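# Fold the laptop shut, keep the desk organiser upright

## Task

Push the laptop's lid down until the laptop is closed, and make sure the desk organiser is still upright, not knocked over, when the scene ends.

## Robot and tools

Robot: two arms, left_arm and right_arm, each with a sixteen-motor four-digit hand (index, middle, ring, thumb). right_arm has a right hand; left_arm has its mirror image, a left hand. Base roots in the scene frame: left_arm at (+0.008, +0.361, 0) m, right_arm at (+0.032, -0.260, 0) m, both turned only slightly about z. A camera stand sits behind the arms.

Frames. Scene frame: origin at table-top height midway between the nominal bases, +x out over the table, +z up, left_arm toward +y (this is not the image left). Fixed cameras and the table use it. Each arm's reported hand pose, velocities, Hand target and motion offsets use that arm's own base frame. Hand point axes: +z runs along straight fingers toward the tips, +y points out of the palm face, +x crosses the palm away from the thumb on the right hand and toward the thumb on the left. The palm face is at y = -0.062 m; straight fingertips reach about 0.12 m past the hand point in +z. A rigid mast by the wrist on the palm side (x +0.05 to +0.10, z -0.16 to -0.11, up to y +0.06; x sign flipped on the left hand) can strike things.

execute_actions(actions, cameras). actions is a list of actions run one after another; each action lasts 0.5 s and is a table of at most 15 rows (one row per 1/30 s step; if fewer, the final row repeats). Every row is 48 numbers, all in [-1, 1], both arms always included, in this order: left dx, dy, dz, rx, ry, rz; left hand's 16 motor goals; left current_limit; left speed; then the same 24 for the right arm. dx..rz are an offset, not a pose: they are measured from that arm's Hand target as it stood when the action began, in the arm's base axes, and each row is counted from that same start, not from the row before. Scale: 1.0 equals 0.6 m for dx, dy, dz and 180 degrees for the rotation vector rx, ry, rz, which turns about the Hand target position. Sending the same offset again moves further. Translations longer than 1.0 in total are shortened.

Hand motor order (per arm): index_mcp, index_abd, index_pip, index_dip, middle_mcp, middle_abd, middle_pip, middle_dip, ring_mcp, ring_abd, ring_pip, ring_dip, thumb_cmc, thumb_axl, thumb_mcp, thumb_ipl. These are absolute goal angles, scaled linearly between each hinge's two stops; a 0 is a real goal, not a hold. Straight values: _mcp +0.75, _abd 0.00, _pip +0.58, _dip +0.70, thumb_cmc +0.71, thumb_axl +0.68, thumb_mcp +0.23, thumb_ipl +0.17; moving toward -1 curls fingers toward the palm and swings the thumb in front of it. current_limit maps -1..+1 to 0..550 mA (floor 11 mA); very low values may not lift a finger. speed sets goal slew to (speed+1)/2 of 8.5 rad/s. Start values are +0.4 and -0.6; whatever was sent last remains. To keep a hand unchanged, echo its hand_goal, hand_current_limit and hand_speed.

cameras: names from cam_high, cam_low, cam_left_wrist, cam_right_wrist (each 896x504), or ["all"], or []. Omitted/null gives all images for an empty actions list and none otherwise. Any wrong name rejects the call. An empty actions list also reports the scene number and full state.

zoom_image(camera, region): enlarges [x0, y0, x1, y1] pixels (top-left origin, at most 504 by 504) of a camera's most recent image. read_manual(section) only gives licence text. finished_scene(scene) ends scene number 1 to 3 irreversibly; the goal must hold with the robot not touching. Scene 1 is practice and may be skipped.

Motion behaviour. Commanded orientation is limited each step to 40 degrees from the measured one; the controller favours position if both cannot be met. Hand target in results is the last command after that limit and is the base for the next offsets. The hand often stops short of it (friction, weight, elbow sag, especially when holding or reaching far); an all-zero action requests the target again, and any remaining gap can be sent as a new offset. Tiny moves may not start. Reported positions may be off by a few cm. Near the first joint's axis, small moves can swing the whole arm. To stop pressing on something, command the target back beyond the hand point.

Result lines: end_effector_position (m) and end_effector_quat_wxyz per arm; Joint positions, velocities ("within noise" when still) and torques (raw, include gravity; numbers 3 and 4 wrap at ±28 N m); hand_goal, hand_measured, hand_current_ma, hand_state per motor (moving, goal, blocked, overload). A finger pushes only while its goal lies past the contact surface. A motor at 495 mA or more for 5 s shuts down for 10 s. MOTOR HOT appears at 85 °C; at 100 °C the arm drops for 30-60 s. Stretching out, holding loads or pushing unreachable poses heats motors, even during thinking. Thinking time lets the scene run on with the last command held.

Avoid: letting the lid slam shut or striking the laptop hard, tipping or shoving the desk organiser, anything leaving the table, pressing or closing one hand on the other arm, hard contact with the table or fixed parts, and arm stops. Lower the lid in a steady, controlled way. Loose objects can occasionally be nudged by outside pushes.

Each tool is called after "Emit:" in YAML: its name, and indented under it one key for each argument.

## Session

Emit:
execute_actions:
  actions: []

Emit:
zoom_image:
  camera: "cam_low"
  region: [390, 170, 550, 290]

Emit:
zoom_image:
  camera: "cam_high"
  region: [320, 70, 620, 290]

Scene clock: 0.00 s.
left_arm: end_effector_position=(+0.1883, -0.1897, +0.2066) hand_goal=(+0.754, +0.000, +0.576, +0.696, +0.754, +0.000, +0.576, +0.696, +0.754, +0.000, +0.576, +0.696, +0.714, +0.678, +0.226, +0.168) hand_measured=(+0.754, +0.000, +0.576, +0.696, +0.754, +0.000, +0.576, +0.696, +0.754, +0.000, +0.576, +0.696, +0.714, +0.678, +0.226, +0.168) hand_current_ma=(+0, +0, +0, +0, +0, +0, +0, +0, +0, +0, +0, +0, +0, +0, +0, +0) hand_state=(goal, goal, goal, goal, goal, goal, goal, goal, goal, goal, goal, goal, goal, goal, goal, goal) hand_current_limit=0.40 hand_speed=-0.60 end_effector_quat_wxyz=(+0.459, +0.259, +0.807, -0.266) | right_arm: end_effector_position=(+0.4232, +0.0430, +0.3871) hand_goal=(+0.754, +0.000, +0.576, +0.696, +0.754, +0.000, +0.576, +0.696, +0.754, +0.000, +0.576, +0.696, +0.714, +0.678, +0.226, +0.168) hand_measured=(+0.754, +0.000, +0.576, +0.696, +0.754, +0.000, +0.576, +0.696, +0.754, +0.000, +0.576, +0.696, +0.714, +0.678, +0.226, +0.168) hand_current_ma=(+0, +0, +0, +0, +0, +0, +0, +0, +0, +0, +0, +0, +0, +0, +0, +0) hand_state=(goal, goal, goal, goal, goal, goal, goal, goal, goal, goal, goal, goal, goal, goal, goal, goal) hand_current_limit=0.40 hand_speed=-0.60 end_effector_quat_wxyz=(+0.346, +0.758, -0.151, +0.532)
Joint positions: left_arm=[-1.306 0.392 0.434 -0.542 -0.42 -2.004] | right_arm=[0.56 1.314 1.168 -0.555 1.265 1.869]
Joint velocities: within noise
Joint torques (N m): no reading
Heat: left arm: hottest wrist pitch 27 °C; right arm: hottest waist 30 °C.
Hand target: left_arm +0.1894, -0.1939, +0.2233; +0.467, +0.253, +0.801, -0.278 | right_arm +0.4257, +0.0446, +0.4013; +0.336, +0.752, -0.163, +0.543

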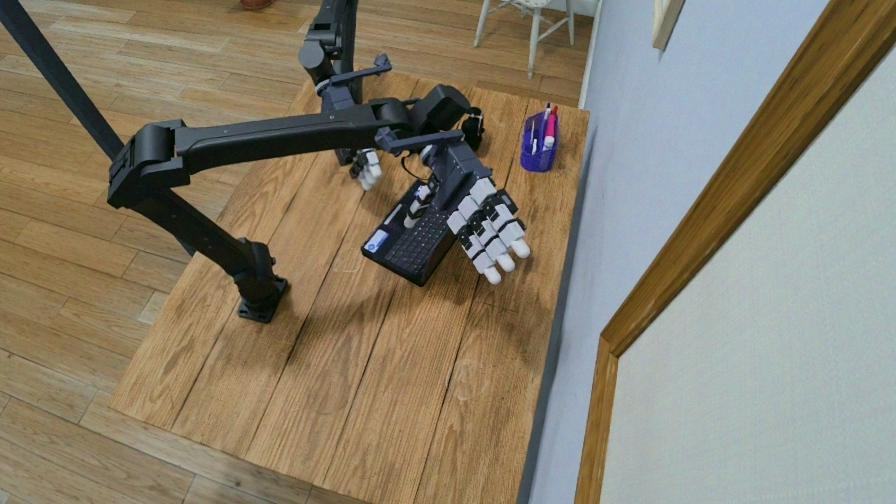

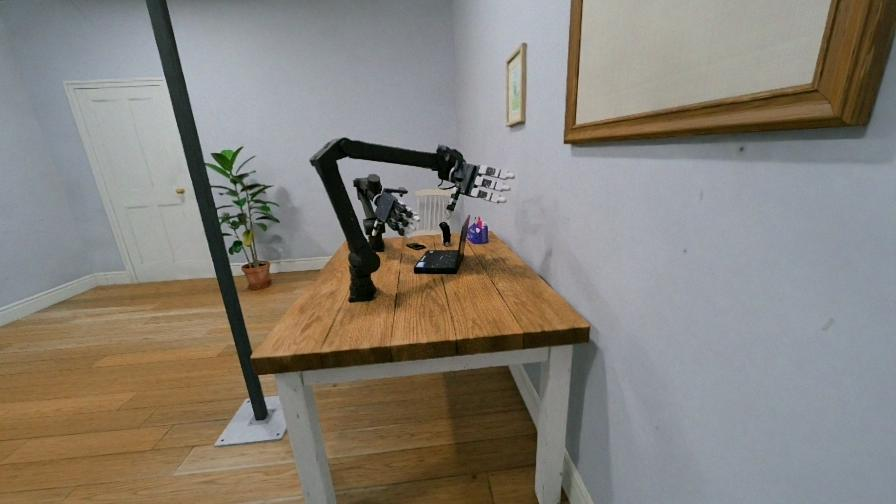

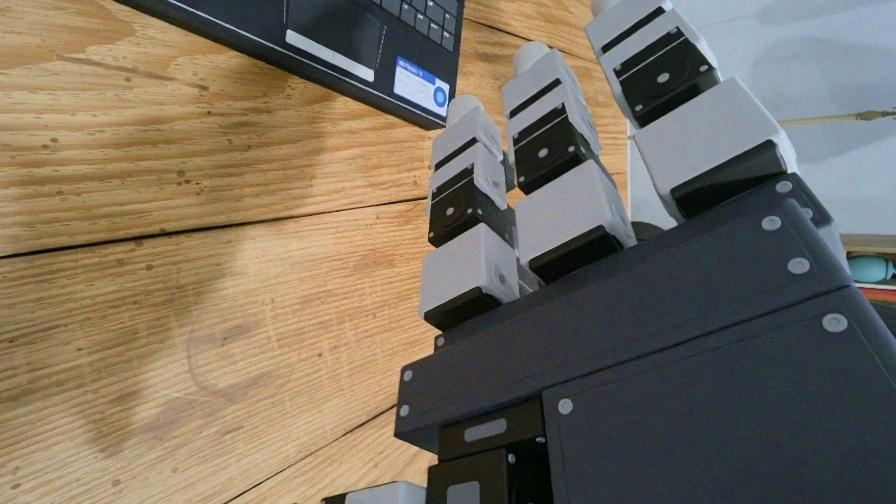

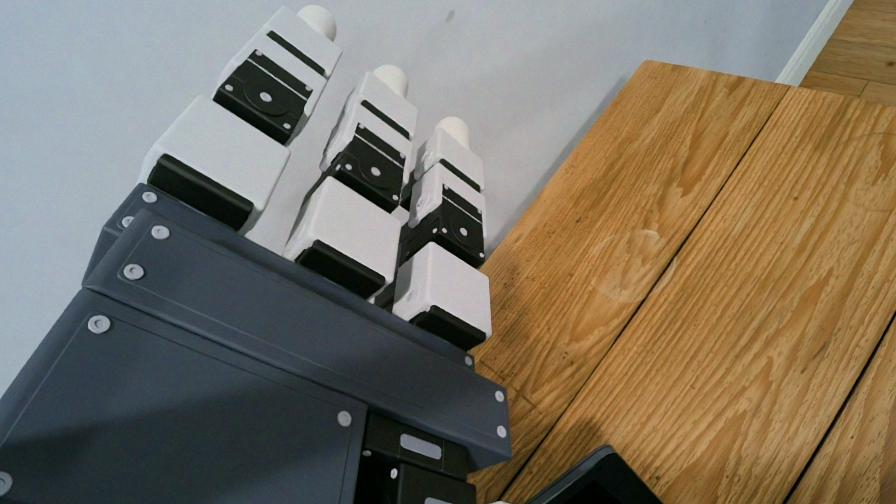

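Scaled by 3.150.

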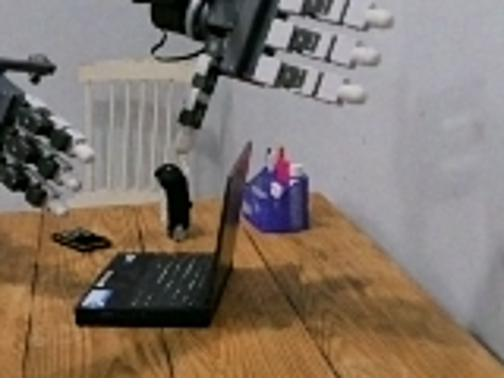

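Scaled by 1.680.

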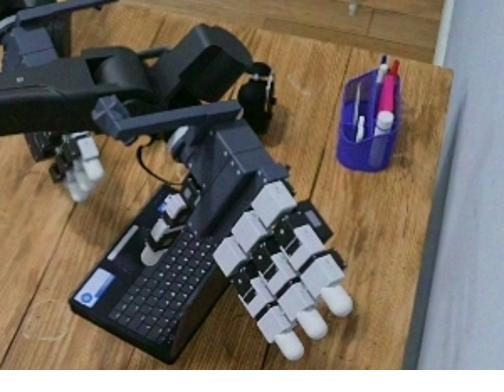

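Emit:
execute_actions:
  actions:
    - [[0,0.1,0.13,0,0,0,0.754,0,0.576,0.696,0.754,0,0.576,0.696,0.754,0,0.576,0.696,0.714,0.678,0.226,0.168,0.4,-0.6,-0.014,-0.04,0.011,0.064,0.135,0.058,0.754,0,0.576,0.696,0.754,0,0.576,0.696,0.754,0,0.576,0.696,0.714,0.678,0.226,0.168,0.4,-0.6]]
    - [[0,0.1,0.13,0,0,0,0.754,0,0.576,0.696,0.754,0,0.576,0.696,0.754,0,0.576,0.696,0.714,0.678,0.226,0.168,0.4,-0.6,-0.014,-0.04,0.011,0.064,0.135,0.058,0.754,0,0.576,0.696,0.754,0,0.576,0.696,0.754,0,0.576,0.696,0.714,0.678,0.226,0.168,0.4,-0.6]]
    - [[0,0,0,0,0,0,0.754,0,0.576,0.696,0.754,0,0.576,0.696,0.754,0,0.576,0.696,0.714,0.678,0.226,0.168,0.4,-0.6,-0.014,-0.04,0.011,0.064,0.135,0.058,0.754,0,0.576,0.696,0.754,0,0.576,0.696,0.754,0,0.576,0.696,0.714,0.678,0.226,0.168,0.4,-0.6]]
  cameras: ["cam_high","cam_low"]

Emit:
zoom_image:
  camera: "cam_low"
  region: [390, 170, 550, 290]

Emit:
zoom_image:
  camera: "cam_high"
  region: [320, 70, 620, 290]

Scene clock: 37.27 s.
left_arm: end_effector_position=(+0.1911, -0.0780, +0.3548) hand_goal=(+0.754, +0.000, +0.576, +0.696, +0.754, +0.000, +0.576, +0.696, +0.754, +0.000, +0.576, +0.696, +0.714, +0.678, +0.226, +0.168) hand_measured=(+0.752, +0.002, +0.576, +0.696, +0.752, +0.002, +0.576, +0.696, +0.752, +0.002, +0.576, +0.696, +0.714, +0.678, +0.226, +0.168) hand_current_ma=(-2, +3, +1, +0, -2, +3, +1, +0, -2, +3, +1, +0, +0, -1, -2, +0) hand_state=(goal, goal, goal, goal, goal, goal, goal, goal, goal, goal, goal, goal, goal, goal, goal, goal) hand_current_limit=0.40 hand_speed=-0.60 end_effector_quat_wxyz=(+0.454, +0.252, +0.809, -0.275) | right_arm: end_effector_position=(+0.3951, -0.0276, +0.3927) hand_goal=(+0.754, +0.000, +0.576, +0.696, +0.754, +0.000, +0.576, +0.696, +0.754, +0.000, +0.576, +0.696, +0.714, +0.678, +0.226, +0.168) hand_measured=(+0.754, +0.002, +0.576, +0.696, +0.754, +0.002, +0.576, +0.696, +0.754, +0.002, +0.576, +0.696, +0.716, +0.678, +0.224, +0.168) hand_current_ma=(+4, +6, +3, +0, +3, +5, +3, +0, +3, +6, +3, +0, +10, -4, -17, -2) hand_state=(goal, goal, goal, goal, goal, goal, goal, goal, goal, goal, goal, goal, goal, goal, goal, goal) hand_current_limit=0.40 hand_speed=-0.60 end_effector_quat_wxyz=(+0.023, +0.988, +0.114, +0.106)
Joint positions: left_arm=[-0.541 0.236 0.841 -1.076 0.275 -1.678] | right_arm=[0.177 1.306 1.624 -1.679 0.06 1.513]
Joint torques (N m): left_arm=[0.91 5.71 13.97 1.91 0.37 0.22] | right_arm=[1.79 -8.23 12.68 0.84 -0.03 -0.06]
Heat: left arm: hottest elbow 32 °C; right arm: hottest elbow 34 °C.
Hand target: left_arm +0.1894, -0.0740, +0.3794; +0.467, +0.252, +0.800, -0.278 | right_arm +0.4005, -0.0274, +0.4210; -0.002, +0.994, +0.113, +0.000
Off the commanded pose: left_arm 0.025 m, 2 deg | right_arm 0.029 m, 13 deg.
joint sent to its limit (right arm) — joint 4 (wrist pitch), lower limit. The joint targets are off in orientation, not in position.
Images, in order (width x height): cam_high 896x504, cam_low 896x504.

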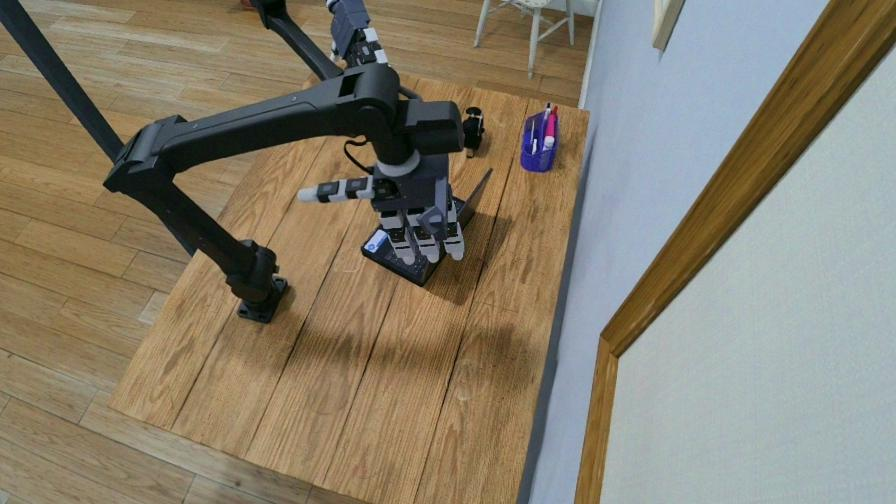

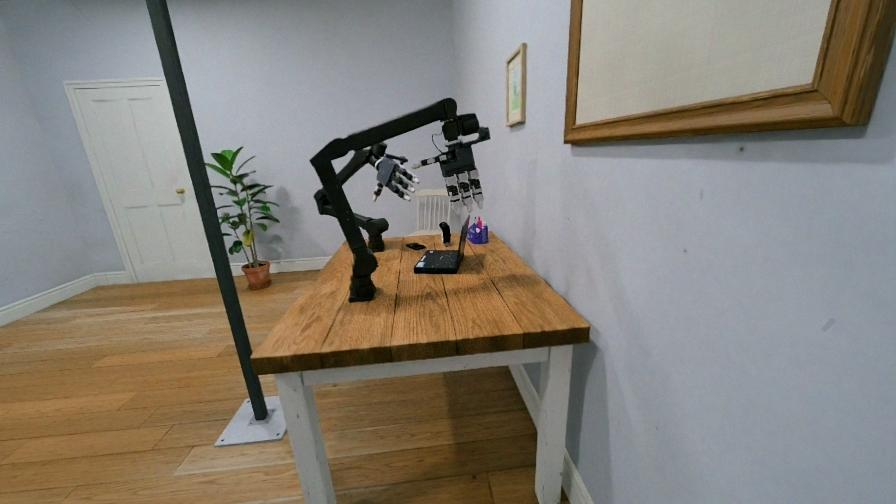

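Scaled by 3.150.

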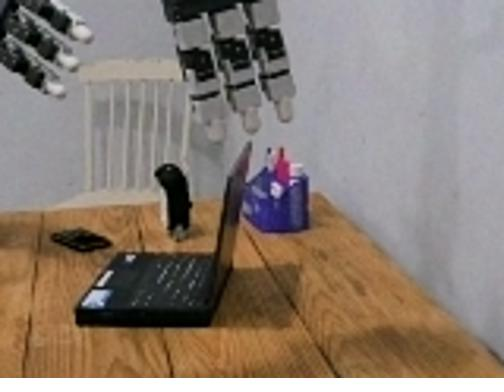

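Scaled by 1.680.

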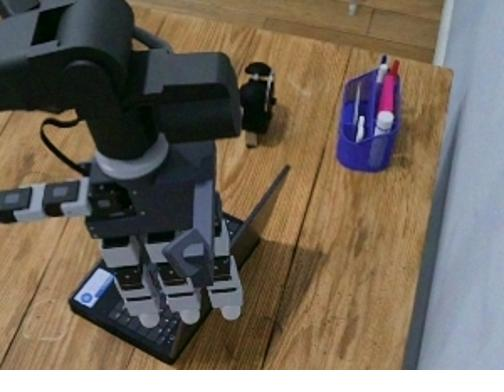

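Emit:
execute_actions:
  actions:
    - [[0,0,0,0,0,0,0.754,0,0.576,0.696,0.754,0,0.576,0.696,0.754,0,0.576,0.696,0.714,0.678,0.226,0.168,0.4,-0.6,0.03,-0.05,-0.06,0,0,0.215,0.754,0,0.576,0.696,0.754,0,0.576,0.696,0.754,0,0.576,0.696,0.714,0.678,0.226,0.168,0.4,-0.6]]
    - [[0,0,0,0,0,0,0.754,0,0.576,0.696,0.754,0,0.576,0.696,0.754,0,0.576,0.696,0.714,0.678,0.226,0.168,0.4,-0.6,0.05,-0.05,-0.03,0,0,0.215,0.754,0,0.576,0.696,0.754,0,0.576,0.696,0.754,0,0.576,0.696,0.714,0.678,0.226,0.168,0.4,-0.6]]
    - [[0,0,0,0,0,0,0.754,0,0.576,0.696,0.754,0,0.576,0.696,0.754,0,0.576,0.696,0.714,0.678,0.226,0.168,0.4,-0.6,0.05,0,0,0,0,0.215,0.754,0,0.576,0.696,0.754,0,0.576,0.696,0.754,0,0.576,0.696,0.714,0.678,0.226,0.168,0.4,-0.6]]
    - [[0,0,0,0,0,0,0.754,0,0.576,0.696,0.754,0,0.576,0.696,0.754,0,0.576,0.696,0.714,0.678,0.226,0.168,0.4,-0.6,0.05,0,0,0,0,0.215,0.754,0,0.576,0.696,0.754,0,0.576,0.696,0.754,0,0.576,0.696,0.714,0.678,0.226,0.168,0.4,-0.6]]
  cameras: ["cam_high","cam_low"]

Scene clock: 45.33 s.
left_arm: end_effector_position=(+0.1914, -0.0776, +0.3541) hand_goal=(+0.754, +0.000, +0.576, +0.696, +0.754, +0.000, +0.576, +0.696, +0.754, +0.000, +0.576, +0.696, +0.714, +0.678, +0.226, +0.168) hand_measured=(+0.752, +0.002, +0.576, +0.696, +0.752, +0.002, +0.576, +0.696, +0.752, +0.002, +0.576, +0.696, +0.714, +0.678, +0.226, +0.168) hand_current_ma=(-2, +3, +1, +0, -2, +3, +1, +0, -2, +3, +1, +0, +0, -1, -2, +0) hand_state=(goal, goal, goal, goal, goal, goal, goal, goal, goal, goal, goal, goal, goal, goal, goal, goal) hand_current_limit=0.40 hand_speed=-0.60 end_effector_quat_wxyz=(+0.452, +0.253, +0.809, -0.278) | right_arm: end_effector_position=(+0.4984, -0.0839, +0.3397) hand_goal=(+0.754, +0.000, +0.576, +0.696, +0.754, +0.000, +0.576, +0.696, +0.754, +0.000, +0.576, +0.696, +0.714, +0.678, +0.226, +0.168) hand_measured=(+0.754, +0.002, +0.576, +0.696, +0.754, +0.002, +0.576, +0.696, +0.754, +0.002, +0.576, +0.696, +0.716, +0.678, +0.222, +0.168) hand_current_ma=(+3, +5, +3, +0, +3, +5, +3, +0, +1, +6, +3, +0, +9, -4, -21, -2) hand_state=(goal, goal, goal, goal, goal, goal, goal, goal, goal, goal, goal, goal, goal, goal, goal, goal) hand_current_limit=0.40 hand_speed=-0.60 end_effector_quat_wxyz=(+0.043, +0.120, +0.992, +0.000)
Joint positions: left_arm=[-0.503 0.236 0.841 -1.081 0.316 -1.661] | right_arm=[-0.346 1.567 1.763 -1.683 -0.02 -1.675]
Joint torques (N m): left_arm=[0.97 5.77 14.06 1.89 0.39 0.23] | right_arm=[0.62 -12.1 12.81 0.5 -0.29 -0.08]
Heat: left arm: hottest elbow 32 °C; right arm: hottest elbow 34 °C.
Hand target: left_arm +0.1894, -0.0739, +0.3795; +0.467, +0.253, +0.800, -0.278 | right_arm +0.5085, -0.0873, +0.3671; +0.000, +0.106, +0.994, -0.002
Off the commanded pose: left_arm 0.026 m, 2 deg | right_arm 0.030 m, 5 deg.
joint sent to its limit (right arm) — joint 4 (wrist pitch), lower limit. The joint targets are off in orientation, not in position.
Images, in order (width x height): cam_high 896x504, cam_low 896x504.

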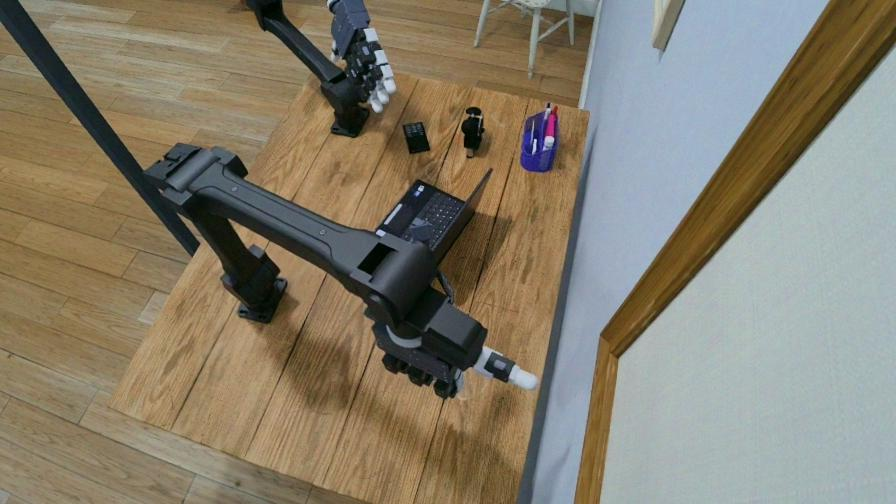

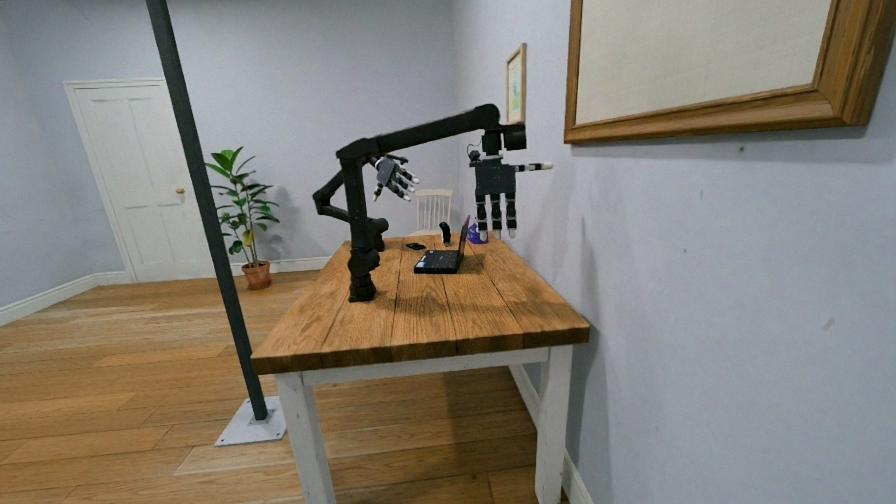

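Emit:
zoom_image:
  camera: "cam_high"
  region: [340, 120, 540, 290]

Scaled by 2.520.

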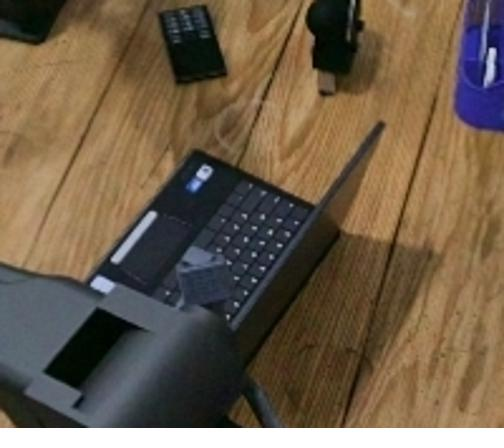

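Emit:
execute_actions:
  actions:
    - [[0,0,0,0,0,0,0.754,0,0.576,0.696,0.754,0,0.576,0.696,0.754,0,0.576,0.696,0.714,0.678,0.226,0.168,0.4,-0.6,0.0275,0.179,-0.012,0,0,0.151,0.754,0,0.576,0.696,0.754,0,0.576,0.696,0.754,0,0.576,0.696,0.714,0.678,0.226,0.168,0.4,-0.6]]
    - [[0,0,0,0,0,0,0.754,0,0.576,0.696,0.754,0,0.576,0.696,0.754,0,0.576,0.696,0.714,0.678,0.226,0.168,0.4,-0.6,-0.017,0.183,-0.017,0,0,0.139,0.754,0,0.576,0.696,0.754,0,0.576,0.696,0.754,0,0.576,0.696,0.714,0.678,0.226,0.168,0.4,-0.6]]
    - [[0,0,0,0,0,0,0.754,0,0.576,0.696,0.754,0,0.576,0.696,0.754,0,0.576,0.696,0.714,0.678,0.226,0.168,0.4,-0.6,-0.058,0.167,-0.017,0,0,0.111,0.754,0,0.576,0.696,0.754,0,0.576,0.696,0.754,0,0.576,0.696,0.714,0.678,0.226,0.168,0.4,-0.6]]
    - [[0,0,0,0,0,0,0.754,0,0.576,0.696,0.754,0,0.576,0.696,0.754,0,0.576,0.696,0.714,0.678,0.226,0.168,0.4,-0.6,-0.03,0.098,-0.008,0,0,0.044,0.754,0,0.576,0.696,0.754,0,0.576,0.696,0.754,0,0.576,0.696,0.714,0.678,0.226,0.168,0.4,-0.6]]
  cameras: ["cam_high","cam_low"]

Emit:
zoom_image:
  camera: "cam_low"
  region: [390, 170, 550, 290]

Emit:
zoom_image:
  camera: "cam_high"
  region: [340, 100, 600, 290]

Scene clock: 64.53 s.
left_arm: end_effector_position=(+0.1914, -0.0776, +0.3541) hand_goal=(+0.754, +0.000, +0.576, +0.696, +0.754, +0.000, +0.576, +0.696, +0.754, +0.000, +0.576, +0.696, +0.714, +0.678, +0.226, +0.168) hand_measured=(+0.752, +0.002, +0.576, +0.696, +0.752, +0.002, +0.576, +0.696, +0.752, +0.002, +0.576, +0.696, +0.714, +0.678, +0.226, +0.168) hand_current_ma=(-2, +3, +1, +0, -2, +3, +1, +0, -2, +3, +1, +0, +0, -1, -2, +0) hand_state=(goal, goal, goal, goal, goal, goal, goal, goal, goal, goal, goal, goal, goal, goal, goal, goal) hand_current_limit=0.40 hand_speed=-0.60 end_effector_quat_wxyz=(+0.452, +0.253, +0.809, -0.278) | right_arm: end_effector_position=(+0.4476, +0.2877, +0.3142) hand_goal=(+0.754, +0.000, +0.576, +0.696, +0.754, +0.000, +0.576, +0.696, +0.754, +0.000, +0.576, +0.696, +0.714, +0.678, +0.226, +0.168) hand_measured=(+0.752, +0.002, +0.576, +0.696, +0.752, +0.002, +0.576, +0.696, +0.752, +0.002, +0.576, +0.696, +0.714, +0.678, +0.222, +0.168) hand_current_ma=(-10, +5, +3, +0, -9, +5, +3, +0, -8, +6, +3, +0, -3, -4, -21, -2) hand_state=(goal, goal, goal, goal, goal, goal, goal, goal, goal, goal, goal, goal, goal, goal, goal, goal) hand_current_limit=0.40 hand_speed=-0.60 end_effector_quat_wxyz=(+0.041, -0.458, +0.888, -0.024)
Joint positions: left_arm=[-0.503 0.236 0.841 -1.081 0.316 -1.661] | right_arm=[0.426 1.744 1.94 -1.683 0.043 -2.099]
Joint torques (N m): left_arm=[1.03 5.77 14.06 1.89 0.39 0.23] | right_arm=[0.79 -14.8 13.11 0.65 -0.03 -0.11]
Heat: left arm: hottest elbow 32 °C; right arm: hottest elbow 37 °C.
Hand target: left_arm +0.1894, -0.0739, +0.3795; +0.467, +0.253, +0.800, -0.278 | right_arm +0.4620, +0.2888, +0.3347; +0.001, -0.559, +0.829, -0.002
Off the commanded pose: left_arm 0.026 m, 2 deg | right_arm 0.025 m, 14 deg.
joint sent to its limit (right arm) — joint 4 (wrist pitch), lower limit; joint 6 (wrist roll), lower limit. The joint targets are off in orientation, not in position.
Images, in order (width x height): cam_high 896x504, cam_low 896x504.

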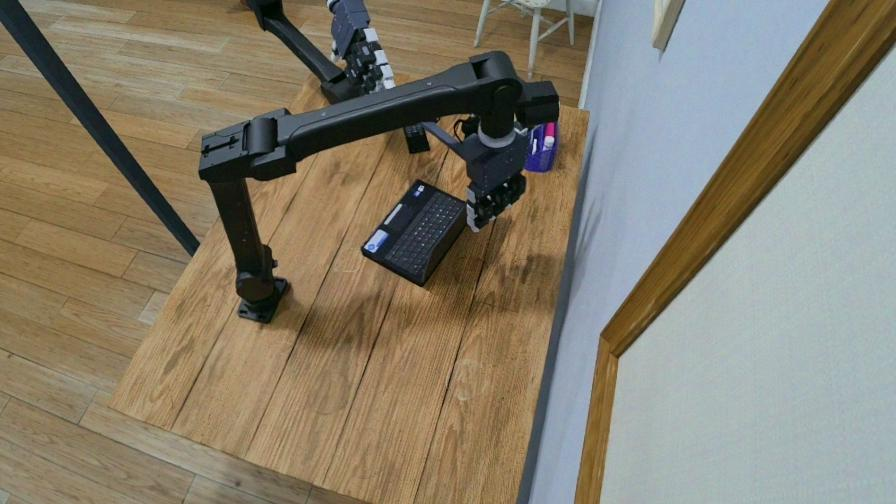

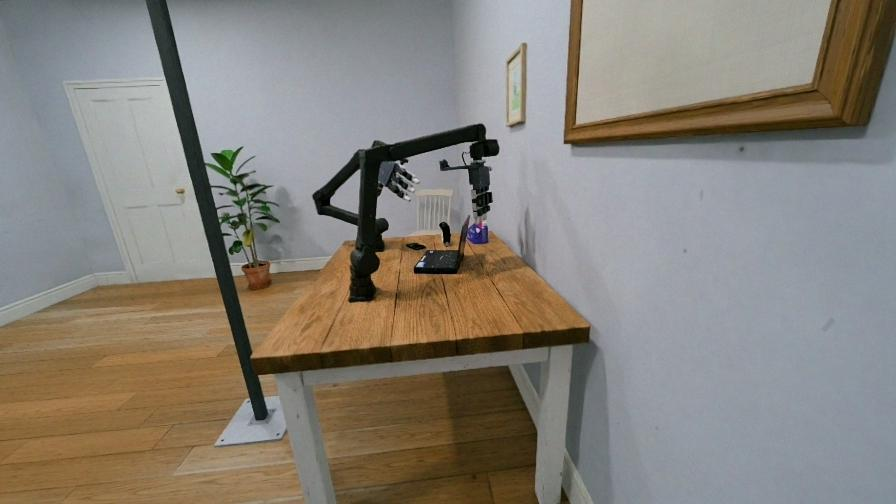

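Scaled by 3.150.

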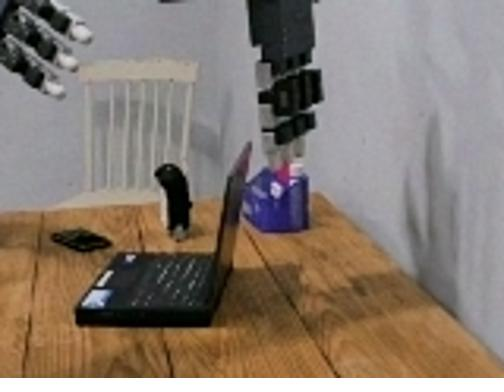

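Scaled by 1.938.

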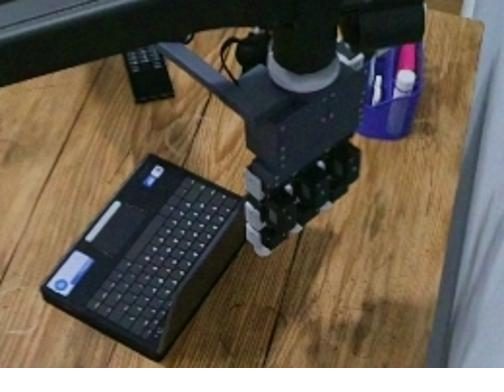

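Emit:
execute_actions:
  actions:
    - [[0,0,0,0,0,0,0.754,0,0.576,0.696,0.754,0,0.576,0.696,0.754,0,0.576,0.696,0.714,0.678,0.226,0.168,0.4,-0.6,0.05,0.09,-0.02,0,0,0,0.754,0,0.576,0.696,0.754,0,0.576,0.696,0.754,0,0.576,0.696,0.714,0.678,0.226,0.168,0.4,-0.6]]
    - [[0,0,0,0,0,0,0.754,0,0.576,0.696,0.754,0,0.576,0.696,0.754,0,0.576,0.696,0.714,0.678,0.226,0.168,0.4,-0.6,0,0,-0.08,0,0,0,0.754,0,0.576,0.696,0.754,0,0.576,0.696,0.754,0,0.576,0.696,0.714,0.678,0.226,0.168,0.4,-0.6]]
  cameras: ["cam_high","cam_low"]

Emit:
zoom_image:
  camera: "cam_low"
  region: [390, 170, 550, 290]

Emit:
zoom_image:
  camera: "cam_high"
  region: [340, 100, 600, 290]

Scene clock: 72.03 s.
left_arm: end_effector_position=(+0.1914, -0.0776, +0.3541) hand_goal=(+0.754, +0.000, +0.576, +0.696, +0.754, +0.000, +0.576, +0.696, +0.754, +0.000, +0.576, +0.696, +0.714, +0.678, +0.226, +0.168) hand_measured=(+0.752, +0.002, +0.576, +0.696, +0.752, +0.002, +0.576, +0.696, +0.752, +0.002, +0.576, +0.696, +0.714, +0.678, +0.226, +0.168) hand_current_ma=(-2, +3, +1, +0, -2, +3, +1, +0, -2, +3, +1, +0, +0, -1, -2, +0) hand_state=(goal, goal, goal, goal, goal, goal, goal, goal, goal, goal, goal, goal, goal, goal, goal, goal) hand_current_limit=0.40 hand_speed=-0.60 end_effector_quat_wxyz=(+0.452, +0.253, +0.809, -0.278) | right_arm: end_effector_position=(+0.4886, +0.3372, +0.2632) hand_goal=(+0.754, +0.000, +0.576, +0.696, +0.754, +0.000, +0.576, +0.696, +0.754, +0.000, +0.576, +0.696, +0.714, +0.678, +0.226, +0.168) hand_measured=(+0.752, +0.002, +0.576, +0.696, +0.752, +0.002, +0.576, +0.696, +0.752, +0.002, +0.576, +0.696, +0.714, +0.678, +0.222, +0.168) hand_current_ma=(-10, +5, +3, +0, -9, +5, +3, +0, -8, +6, +3, +0, -3, -4, -21, -2) hand_state=(goal, goal, goal, goal, goal, goal, goal, goal, goal, goal, goal, goal, goal, goal, goal, goal) hand_current_limit=0.40 hand_speed=-0.60 end_effector_quat_wxyz=(+0.018, -0.479, +0.877, -0.018)
Joint positions: left_arm=[-0.503 0.236 0.841 -1.081 0.316 -1.661] | right_arm=[0.472 1.949 2.098 -1.683 0.035 -2.1]
Joint torques (N m): left_arm=[1.03 5.77 14.06 1.89 0.39 0.23] | right_arm=[1.79 -16.26 10.61 0.59 0.09 -0.07]
Heat: left arm: hottest elbow 32 °C; right arm: hottest elbow 37 °C.
Hand target: left_arm +0.1894, -0.0739, +0.3795; +0.467, +0.253, +0.800, -0.278 | right_arm +0.4920, +0.3429, +0.2747; +0.001, -0.559, +0.829, -0.002
Off the commanded pose: left_arm 0.026 m, 2 deg | right_arm 0.013 m, 11 deg.
joint sent to its limit (right arm) — joint 4 (wrist pitch), lower limit; joint 6 (wrist roll), lower limit. The joint targets are off in orientation, not in position.
Images, in order (width x height): cam_high 896x504, cam_low 896x504.

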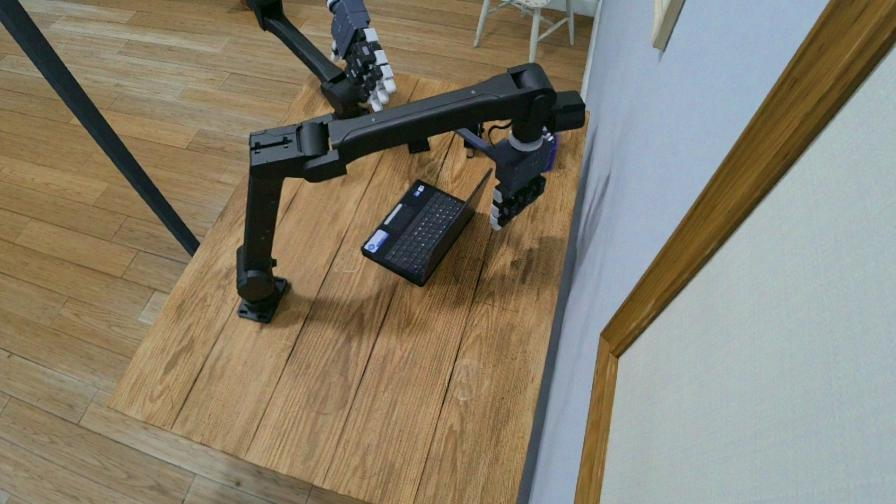

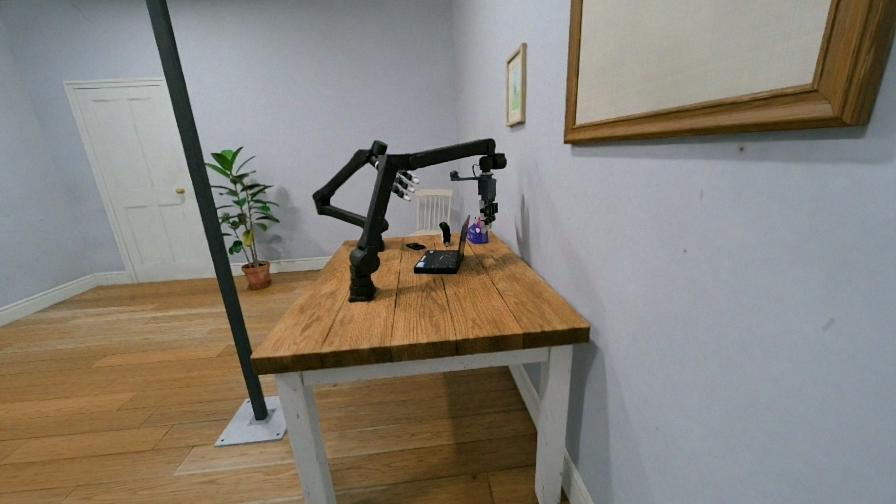

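Scaled by 3.150.

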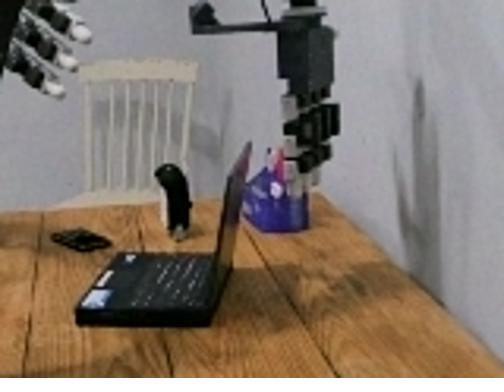

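Scaled by 1.938.

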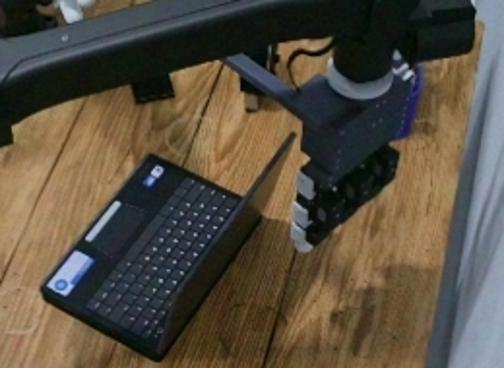

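Emit:
execute_actions:
  actions:
    - [[0,0,0,0,0,0,0.754,0,0.576,0.696,0.754,0,0.576,0.696,0.754,0,0.576,0.696,0.714,0.678,0.226,0.168,0.4,-0.6,-0.07,0.027,0.005,0,0,0,0.754,0,0.576,0.696,0.754,0,0.576,0.696,0.754,0,0.576,0.696,0.714,0.678,0.226,0.168,0.4,-0.6]]
    - [[0,0,0,0,0,0,0.754,0,0.576,0.696,0.754,0,0.576,0.696,0.754,0,0.576,0.696,0.714,0.678,0.226,0.168,0.4,-0.6,-0.04,0.015,0.005,0,0,0,0.754,0,0.576,0.696,0.754,0,0.576,0.696,0.754,0,0.576,0.696,0.714,0.678,0.226,0.168,0.4,-0.6]]
  cameras: ["cam_high","cam_low"]

Emit:
zoom_image:
  camera: "cam_low"
  region: [390, 170, 550, 290]

Emit:
zoom_image:
  camera: "cam_high"
  region: [340, 100, 600, 290]

Scene clock: 81.20 s.
left_arm: end_effector_position=(+0.1914, -0.0776, +0.3541) hand_goal=(+0.754, +0.000, +0.576, +0.696, +0.754, +0.000, +0.576, +0.696, +0.754, +0.000, +0.576, +0.696, +0.714, +0.678, +0.226, +0.168) hand_measured=(+0.752, +0.002, +0.576, +0.696, +0.752, +0.002, +0.576, +0.696, +0.752, +0.002, +0.576, +0.696, +0.714, +0.678, +0.226, +0.168) hand_current_ma=(-2, +3, +1, +0, -2, +3, +1, +0, -2, +3, +1, +0, +0, -1, -2, +0) hand_state=(goal, goal, goal, goal, goal, goal, goal, goal, goal, goal, goal, goal, goal, goal, goal, goal) hand_current_limit=0.40 hand_speed=-0.60 end_effector_quat_wxyz=(+0.452, +0.253, +0.809, -0.278) | right_arm: end_effector_position=(+0.4351, +0.3674, +0.2697) hand_goal=(+0.754, +0.000, +0.576, +0.696, +0.754, +0.000, +0.576, +0.696, +0.754, +0.000, +0.576, +0.696, +0.714, +0.678, +0.226, +0.168) hand_measured=(+0.752, +0.002, +0.576, +0.696, +0.752, +0.002, +0.576, +0.696, +0.756, +0.002, +0.576, +0.696, +0.714, +0.678, +0.222, +0.168) hand_current_ma=(-10, +5, +3, +0, -9, +5, +3, +0, +10, +6, +4, +0, -3, -4, -21, -2) hand_state=(goal, goal, goal, goal, goal, goal, goal, goal, moving, goal, goal, goal, goal, goal, goal, goal) hand_current_limit=0.40 hand_speed=-0.60 end_effector_quat_wxyz=(+0.010, -0.519, +0.855, -0.012)
Joint positions: left_arm=[-0.503 0.236 0.841 -1.081 0.316 -1.661] | right_arm=[0.56 1.886 2.018 -1.683 0.025 -2.101]
Joint torques (N m): left_arm=[1.03 5.77 14.06 1.89 0.39 0.23] | right_arm=[1.67 -18.26 7.35 0.39 -0.18 -0.07]
Heat: left arm: hottest elbow 33 °C; right arm: hottest elbow 37 °C.
Hand target: left_arm +0.1894, -0.0739, +0.3795; +0.467, +0.253, +0.800, -0.278 | right_arm +0.4260, +0.3680, +0.2807; +0.001, -0.559, +0.829, -0.002
Off the commanded pose: left_arm 0.026 m, 2 deg | right_arm 0.014 m, 6 deg.
joint sent to its limit (right arm) — joint 4 (wrist pitch), lower limit; joint 6 (wrist roll), lower limit. The joint targets are off in orientation, not in position.
Images, in order (width x height): cam_high 896x504, cam_low 896x504.

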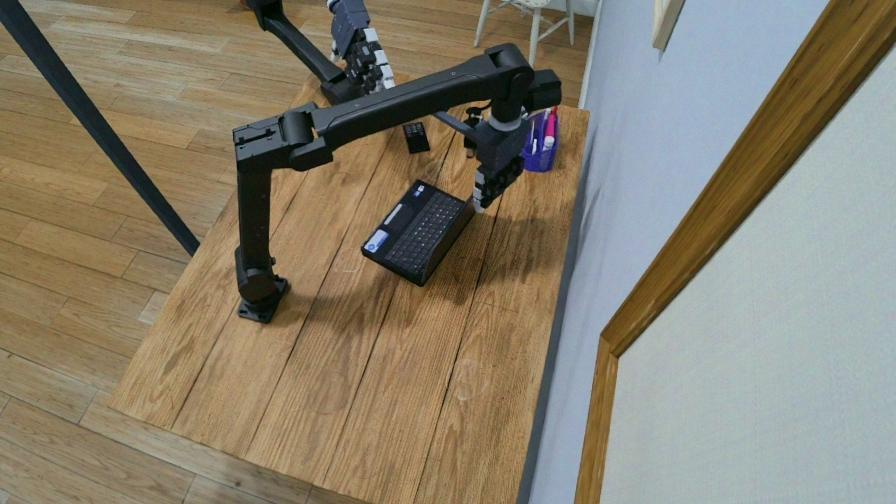

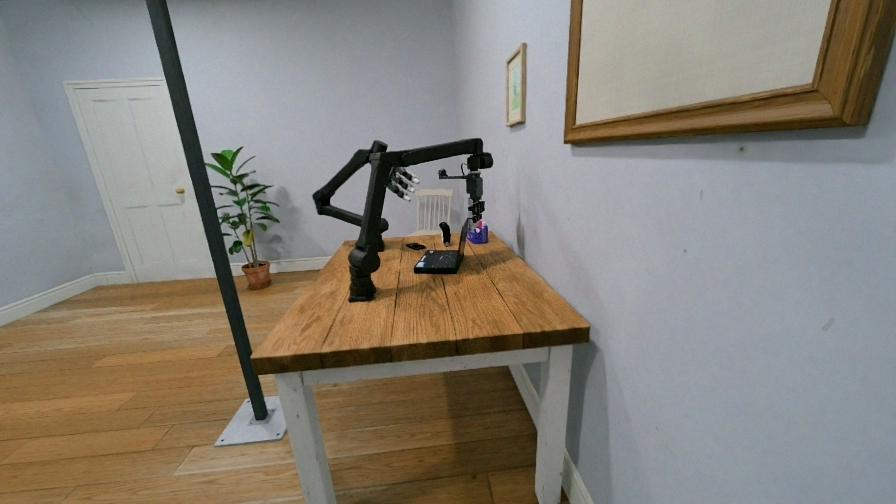

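Scaled by 3.150.

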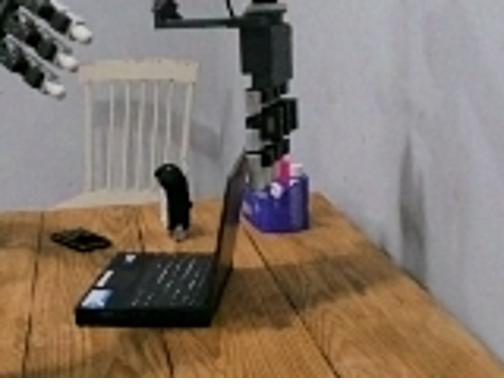

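Scaled by 1.938.

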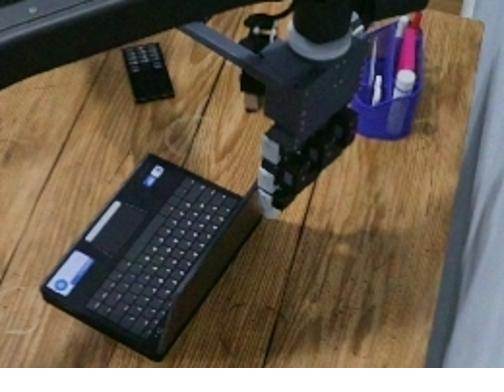

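Emit:
execute_actions:
  actions:
    - [[0,0,0,0,0,0,0.754,0,0.576,0.696,0.754,0,0.576,0.696,0.754,0,0.576,0.696,0.714,0.678,0.226,0.168,0.4,-0.6,-0.043,0.016,-0.002,0,0,0,0.754,0,0.576,0.696,0.754,0,0.576,0.696,0.754,0,0.576,0.696,0.714,0.678,0.226,0.168,0.4,-0.6]]
    - [[0,0,0,0,0,0,0.754,0,0.576,0.696,0.754,0,0.576,0.696,0.754,0,0.576,0.696,0.714,0.678,0.226,0.168,0.4,-0.6,-0.056,0.0215,0,0,0,0,0.754,0,0.576,0.696,0.754,0,0.576,0.696,0.754,0,0.576,0.696,0.714,0.678,0.226,0.168,0.4,-0.6]]
    - [[0,0,0,0,0,0,0.754,0,0.576,0.696,0.754,0,0.576,0.696,0.754,0,0.576,0.696,0.714,0.678,0.226,0.168,0.4,-0.6,-0.053,0.02,-0.03,0,0,0,0.754,0,0.576,0.696,0.754,0,0.576,0.696,0.754,0,0.576,0.696,0.714,0.678,0.226,0.168,0.4,-0.6]]
  cameras: ["cam_high","cam_low"]

Emit:
zoom_image:
  camera: "cam_low"
  region: [390, 170, 550, 290]

Emit:
zoom_image:
  camera: "cam_high"
  region: [340, 100, 600, 290]

Scene clock: 89.40 s.
left_arm: end_effector_position=(+0.1914, -0.0776, +0.3541) hand_goal=(+0.754, +0.000, +0.576, +0.696, +0.754, +0.000, +0.576, +0.696, +0.754, +0.000, +0.576, +0.696, +0.714, +0.678, +0.226, +0.168) hand_measured=(+0.752, +0.002, +0.576, +0.696, +0.752, +0.002, +0.576, +0.696, +0.752, +0.002, +0.576, +0.696, +0.714, +0.678, +0.226, +0.168) hand_current_ma=(-2, +3, +1, +0, -2, +3, +1, +0, -2, +3, +1, +0, +0, -1, -2, +0) hand_state=(goal, goal, goal, goal, goal, goal, goal, goal, goal, goal, goal, goal, goal, goal, goal, goal) hand_current_limit=0.40 hand_speed=-0.60 end_effector_quat_wxyz=(+0.452, +0.253, +0.809, -0.278) | right_arm: end_effector_position=(+0.3512, +0.3924, +0.2590) hand_goal=(+0.754, +0.000, +0.576, +0.696, +0.754, +0.000, +0.576, +0.696, +0.754, +0.000, +0.576, +0.696, +0.714, +0.678, +0.226, +0.168) hand_measured=(+0.756, +0.002, +0.578, +0.696, +0.780, -0.004, +0.592, +0.704, +0.792, -0.006, +0.604, +0.708, +0.714, +0.678, +0.222, +0.168) hand_current_ma=(+10, +5, +12, +1, +132, -21, +81, +36, +201, -29, +140, +64, -3, -4, -22, -2) hand_state=(goal, goal, goal, goal, blocked, goal, goal, goal, blocked, goal, blocked, goal, goal, goal, goal, goal) hand_current_limit=0.40 hand_speed=-0.60 end_effector_quat_wxyz=(+0.002, -0.555, +0.832, -0.011)
Joint positions: left_arm=[-0.503 0.236 0.841 -1.081 0.316 -1.661] | right_arm=[0.686 1.756 1.804 -1.617 0.023 -2.061]
Joint torques (N m): left_arm=[1.03 5.77 14.06 1.91 0.39 0.23] | right_arm=[3.55 -16.32 6.58 0.62 -0.89 0.3]
Heat: left arm: hottest elbow 33 °C; right arm: hottest elbow 36 °C.
Hand target: left_arm +0.1894, -0.0739, +0.3795; +0.467, +0.253, +0.800, -0.278 | right_arm +0.3348, +0.4027, +0.2615; +0.001, -0.559, +0.829, -0.002
Off the commanded pose: left_arm 0.026 m, 2 deg | right_arm 0.020 m, 1 deg.
Images, in order (width x height): cam_high 896x504, cam_low 896x504.

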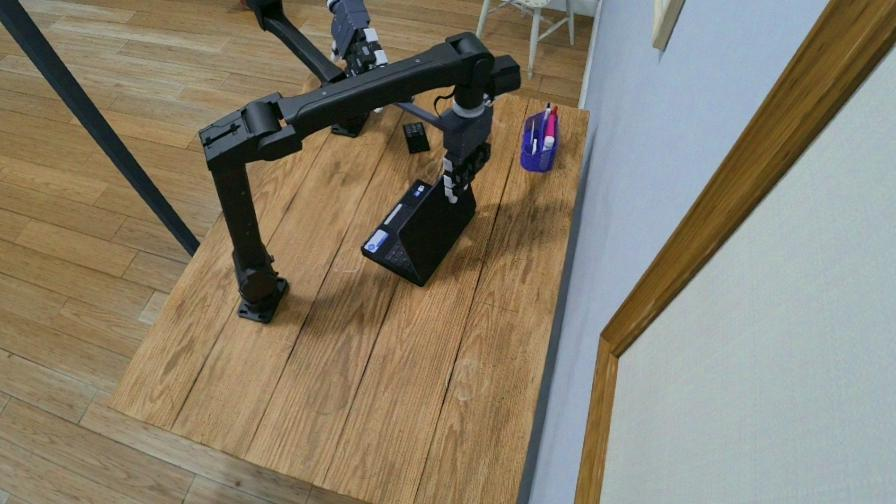

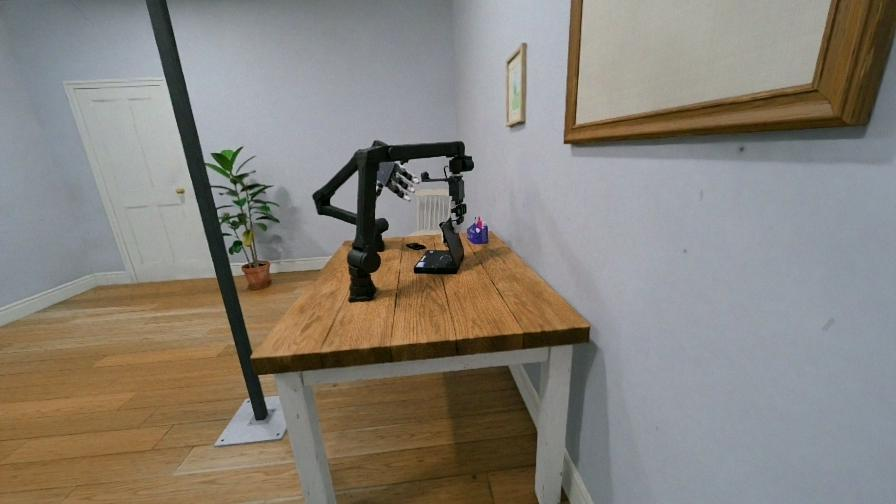

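Scaled by 3.150.

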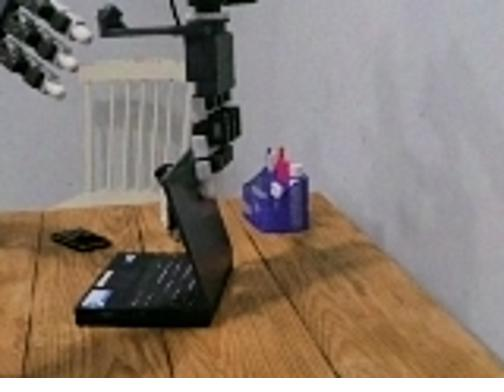

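Scaled by 1.938.

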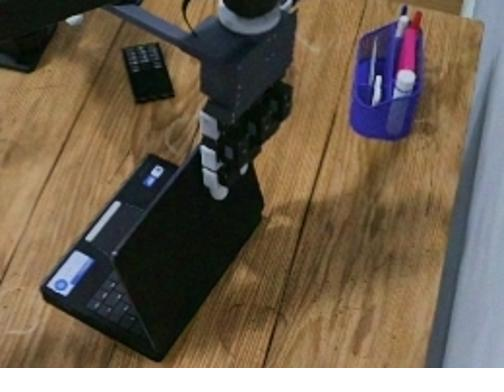

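Emit:
execute_actions:
  actions:
    - [[0,0,0,0,0,0,0.754,0,0.576,0.696,0.754,0,0.576,0.696,0.754,0,0.576,0.696,0.714,0.678,0.226,0.168,0.4,-0.6,-0.045,0.014,-0.04,0,0,0,0.754,0,0.576,0.696,0.754,0,0.576,0.696,0.754,0,0.576,0.696,0.714,0.678,0.226,0.168,0.4,-0.6]]
    - [[0,0,0,0,0,0,0.754,0,0.576,0.696,0.754,0,0.576,0.696,0.754,0,0.576,0.696,0.714,0.678,0.226,0.168,0.4,-0.6,-0.034,0.01,-0.05,0,0,0,0.754,0,0.576,0.696,0.754,0,0.576,0.696,0.754,0,0.576,0.696,0.714,0.678,0.226,0.168,0.4,-0.6]]
  cameras: ["cam_high","cam_low"]

Emit:
zoom_image:
  camera: "cam_low"
  region: [390, 170, 550, 290]

Emit:
zoom_image:
  camera: "cam_high"
  region: [340, 100, 600, 290]

Scene clock: 96.63 s.
left_arm: end_effector_position=(+0.1914, -0.0775, +0.3538) hand_goal=(+0.754, +0.000, +0.576, +0.696, +0.754, +0.000, +0.576, +0.696, +0.754, +0.000, +0.576, +0.696, +0.714, +0.678, +0.226, +0.168) hand_measured=(+0.752, +0.002, +0.576, +0.696, +0.752, +0.002, +0.576, +0.696, +0.750, +0.006, +0.576, +0.696, +0.714, +0.678, +0.226, +0.168) hand_current_ma=(-2, +3, +1, +0, -2, +3, +1, +0, -8, +10, +0, +0, +0, -1, -2, +0) hand_state=(goal, goal, goal, goal, goal, goal, goal, goal, goal, goal, goal, goal, goal, goal, goal, goal) hand_current_limit=0.40 hand_speed=-0.60 end_effector_quat_wxyz=(+0.452, +0.253, +0.809, -0.278) | right_arm: end_effector_position=(+0.2957, +0.4109, +0.2117) hand_goal=(+0.754, +0.000, +0.576, +0.696, +0.754, +0.000, +0.576, +0.696, +0.754, +0.000, +0.576, +0.696, +0.714, +0.678, +0.226, +0.168) hand_measured=(+0.754, +0.002, +0.578, +0.696, +0.774, -0.002, +0.590, +0.702, +0.780, +0.000, +0.600, +0.708, +0.714, +0.678, +0.222, +0.168) hand_current_ma=(+3, +5, +11, +1, +109, -6, +72, +34, +137, +1, +121, +58, -3, -4, -22, -2) hand_state=(goal, goal, goal, goal, blocked, goal, goal, goal, blocked, goal, blocked, goal, goal, goal, goal, goal) hand_current_limit=0.40 hand_speed=-0.60 end_effector_quat_wxyz=(+0.005, -0.557, +0.830, -0.007)
Joint positions: left_arm=[-0.502 0.237 0.841 -1.082 0.316 -1.661] | right_arm=[0.78 1.678 1.576 -1.462 0.016 -1.973]
Joint torques (N m): left_arm=[0.97 5.77 14.06 1.94 0.39 0.22] | right_arm=[2.9 -13.8 6.91 0.76 -0.53 0.11]
Heat: left arm: hottest elbow 33 °C; right arm: hottest elbow 35 °C.
Hand target: left_arm +0.1894, -0.0739, +0.3794; +0.467, +0.252, +0.800, -0.278 | right_arm +0.2874, +0.4170, +0.2075; +0.001, -0.559, +0.829, -0.002
Off the commanded pose: left_arm 0.026 m, 2 deg | right_arm 0.011 m, 1 deg.
Images, in order (width x height): cam_high 896x504, cam_low 896x504.

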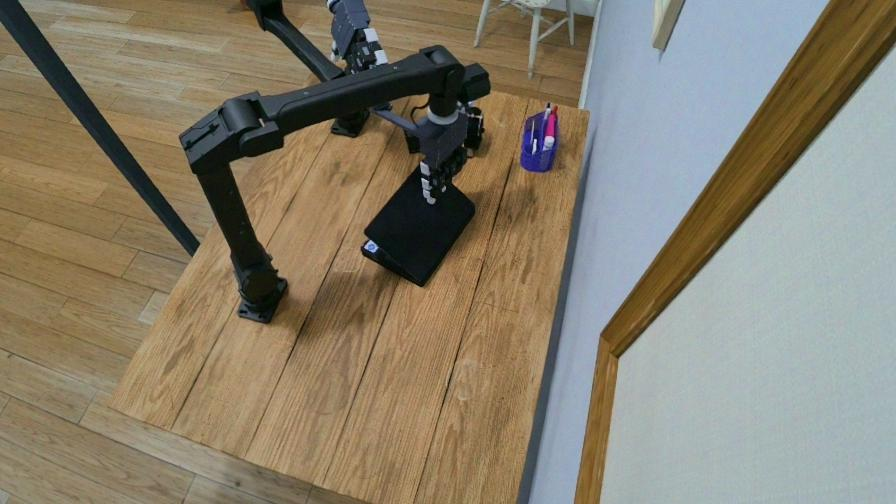

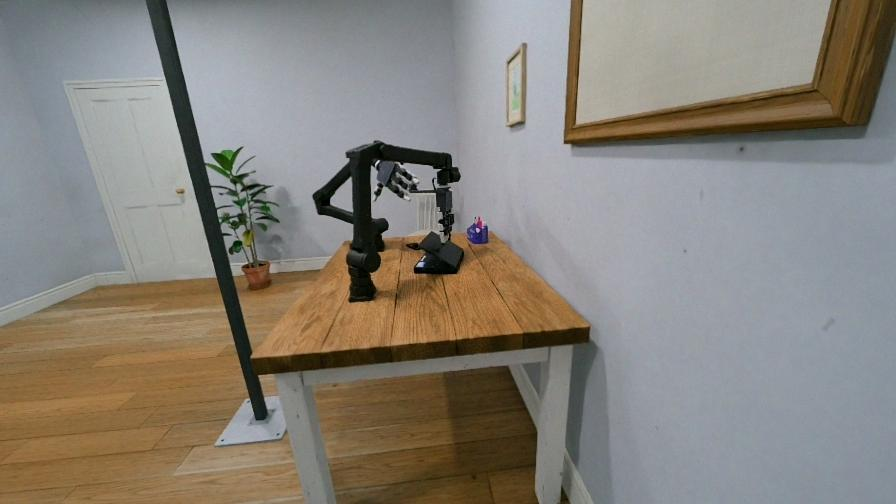

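Scaled by 3.150.

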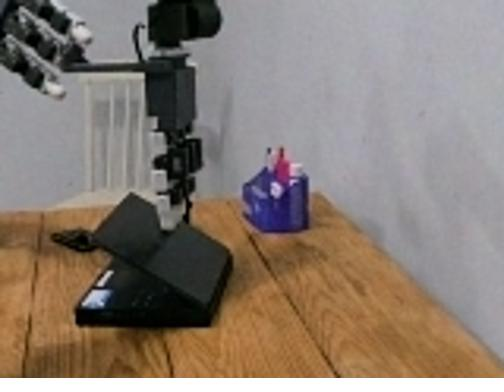

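Scaled by 1.938.

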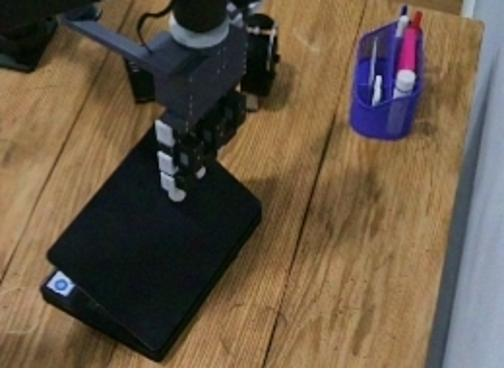

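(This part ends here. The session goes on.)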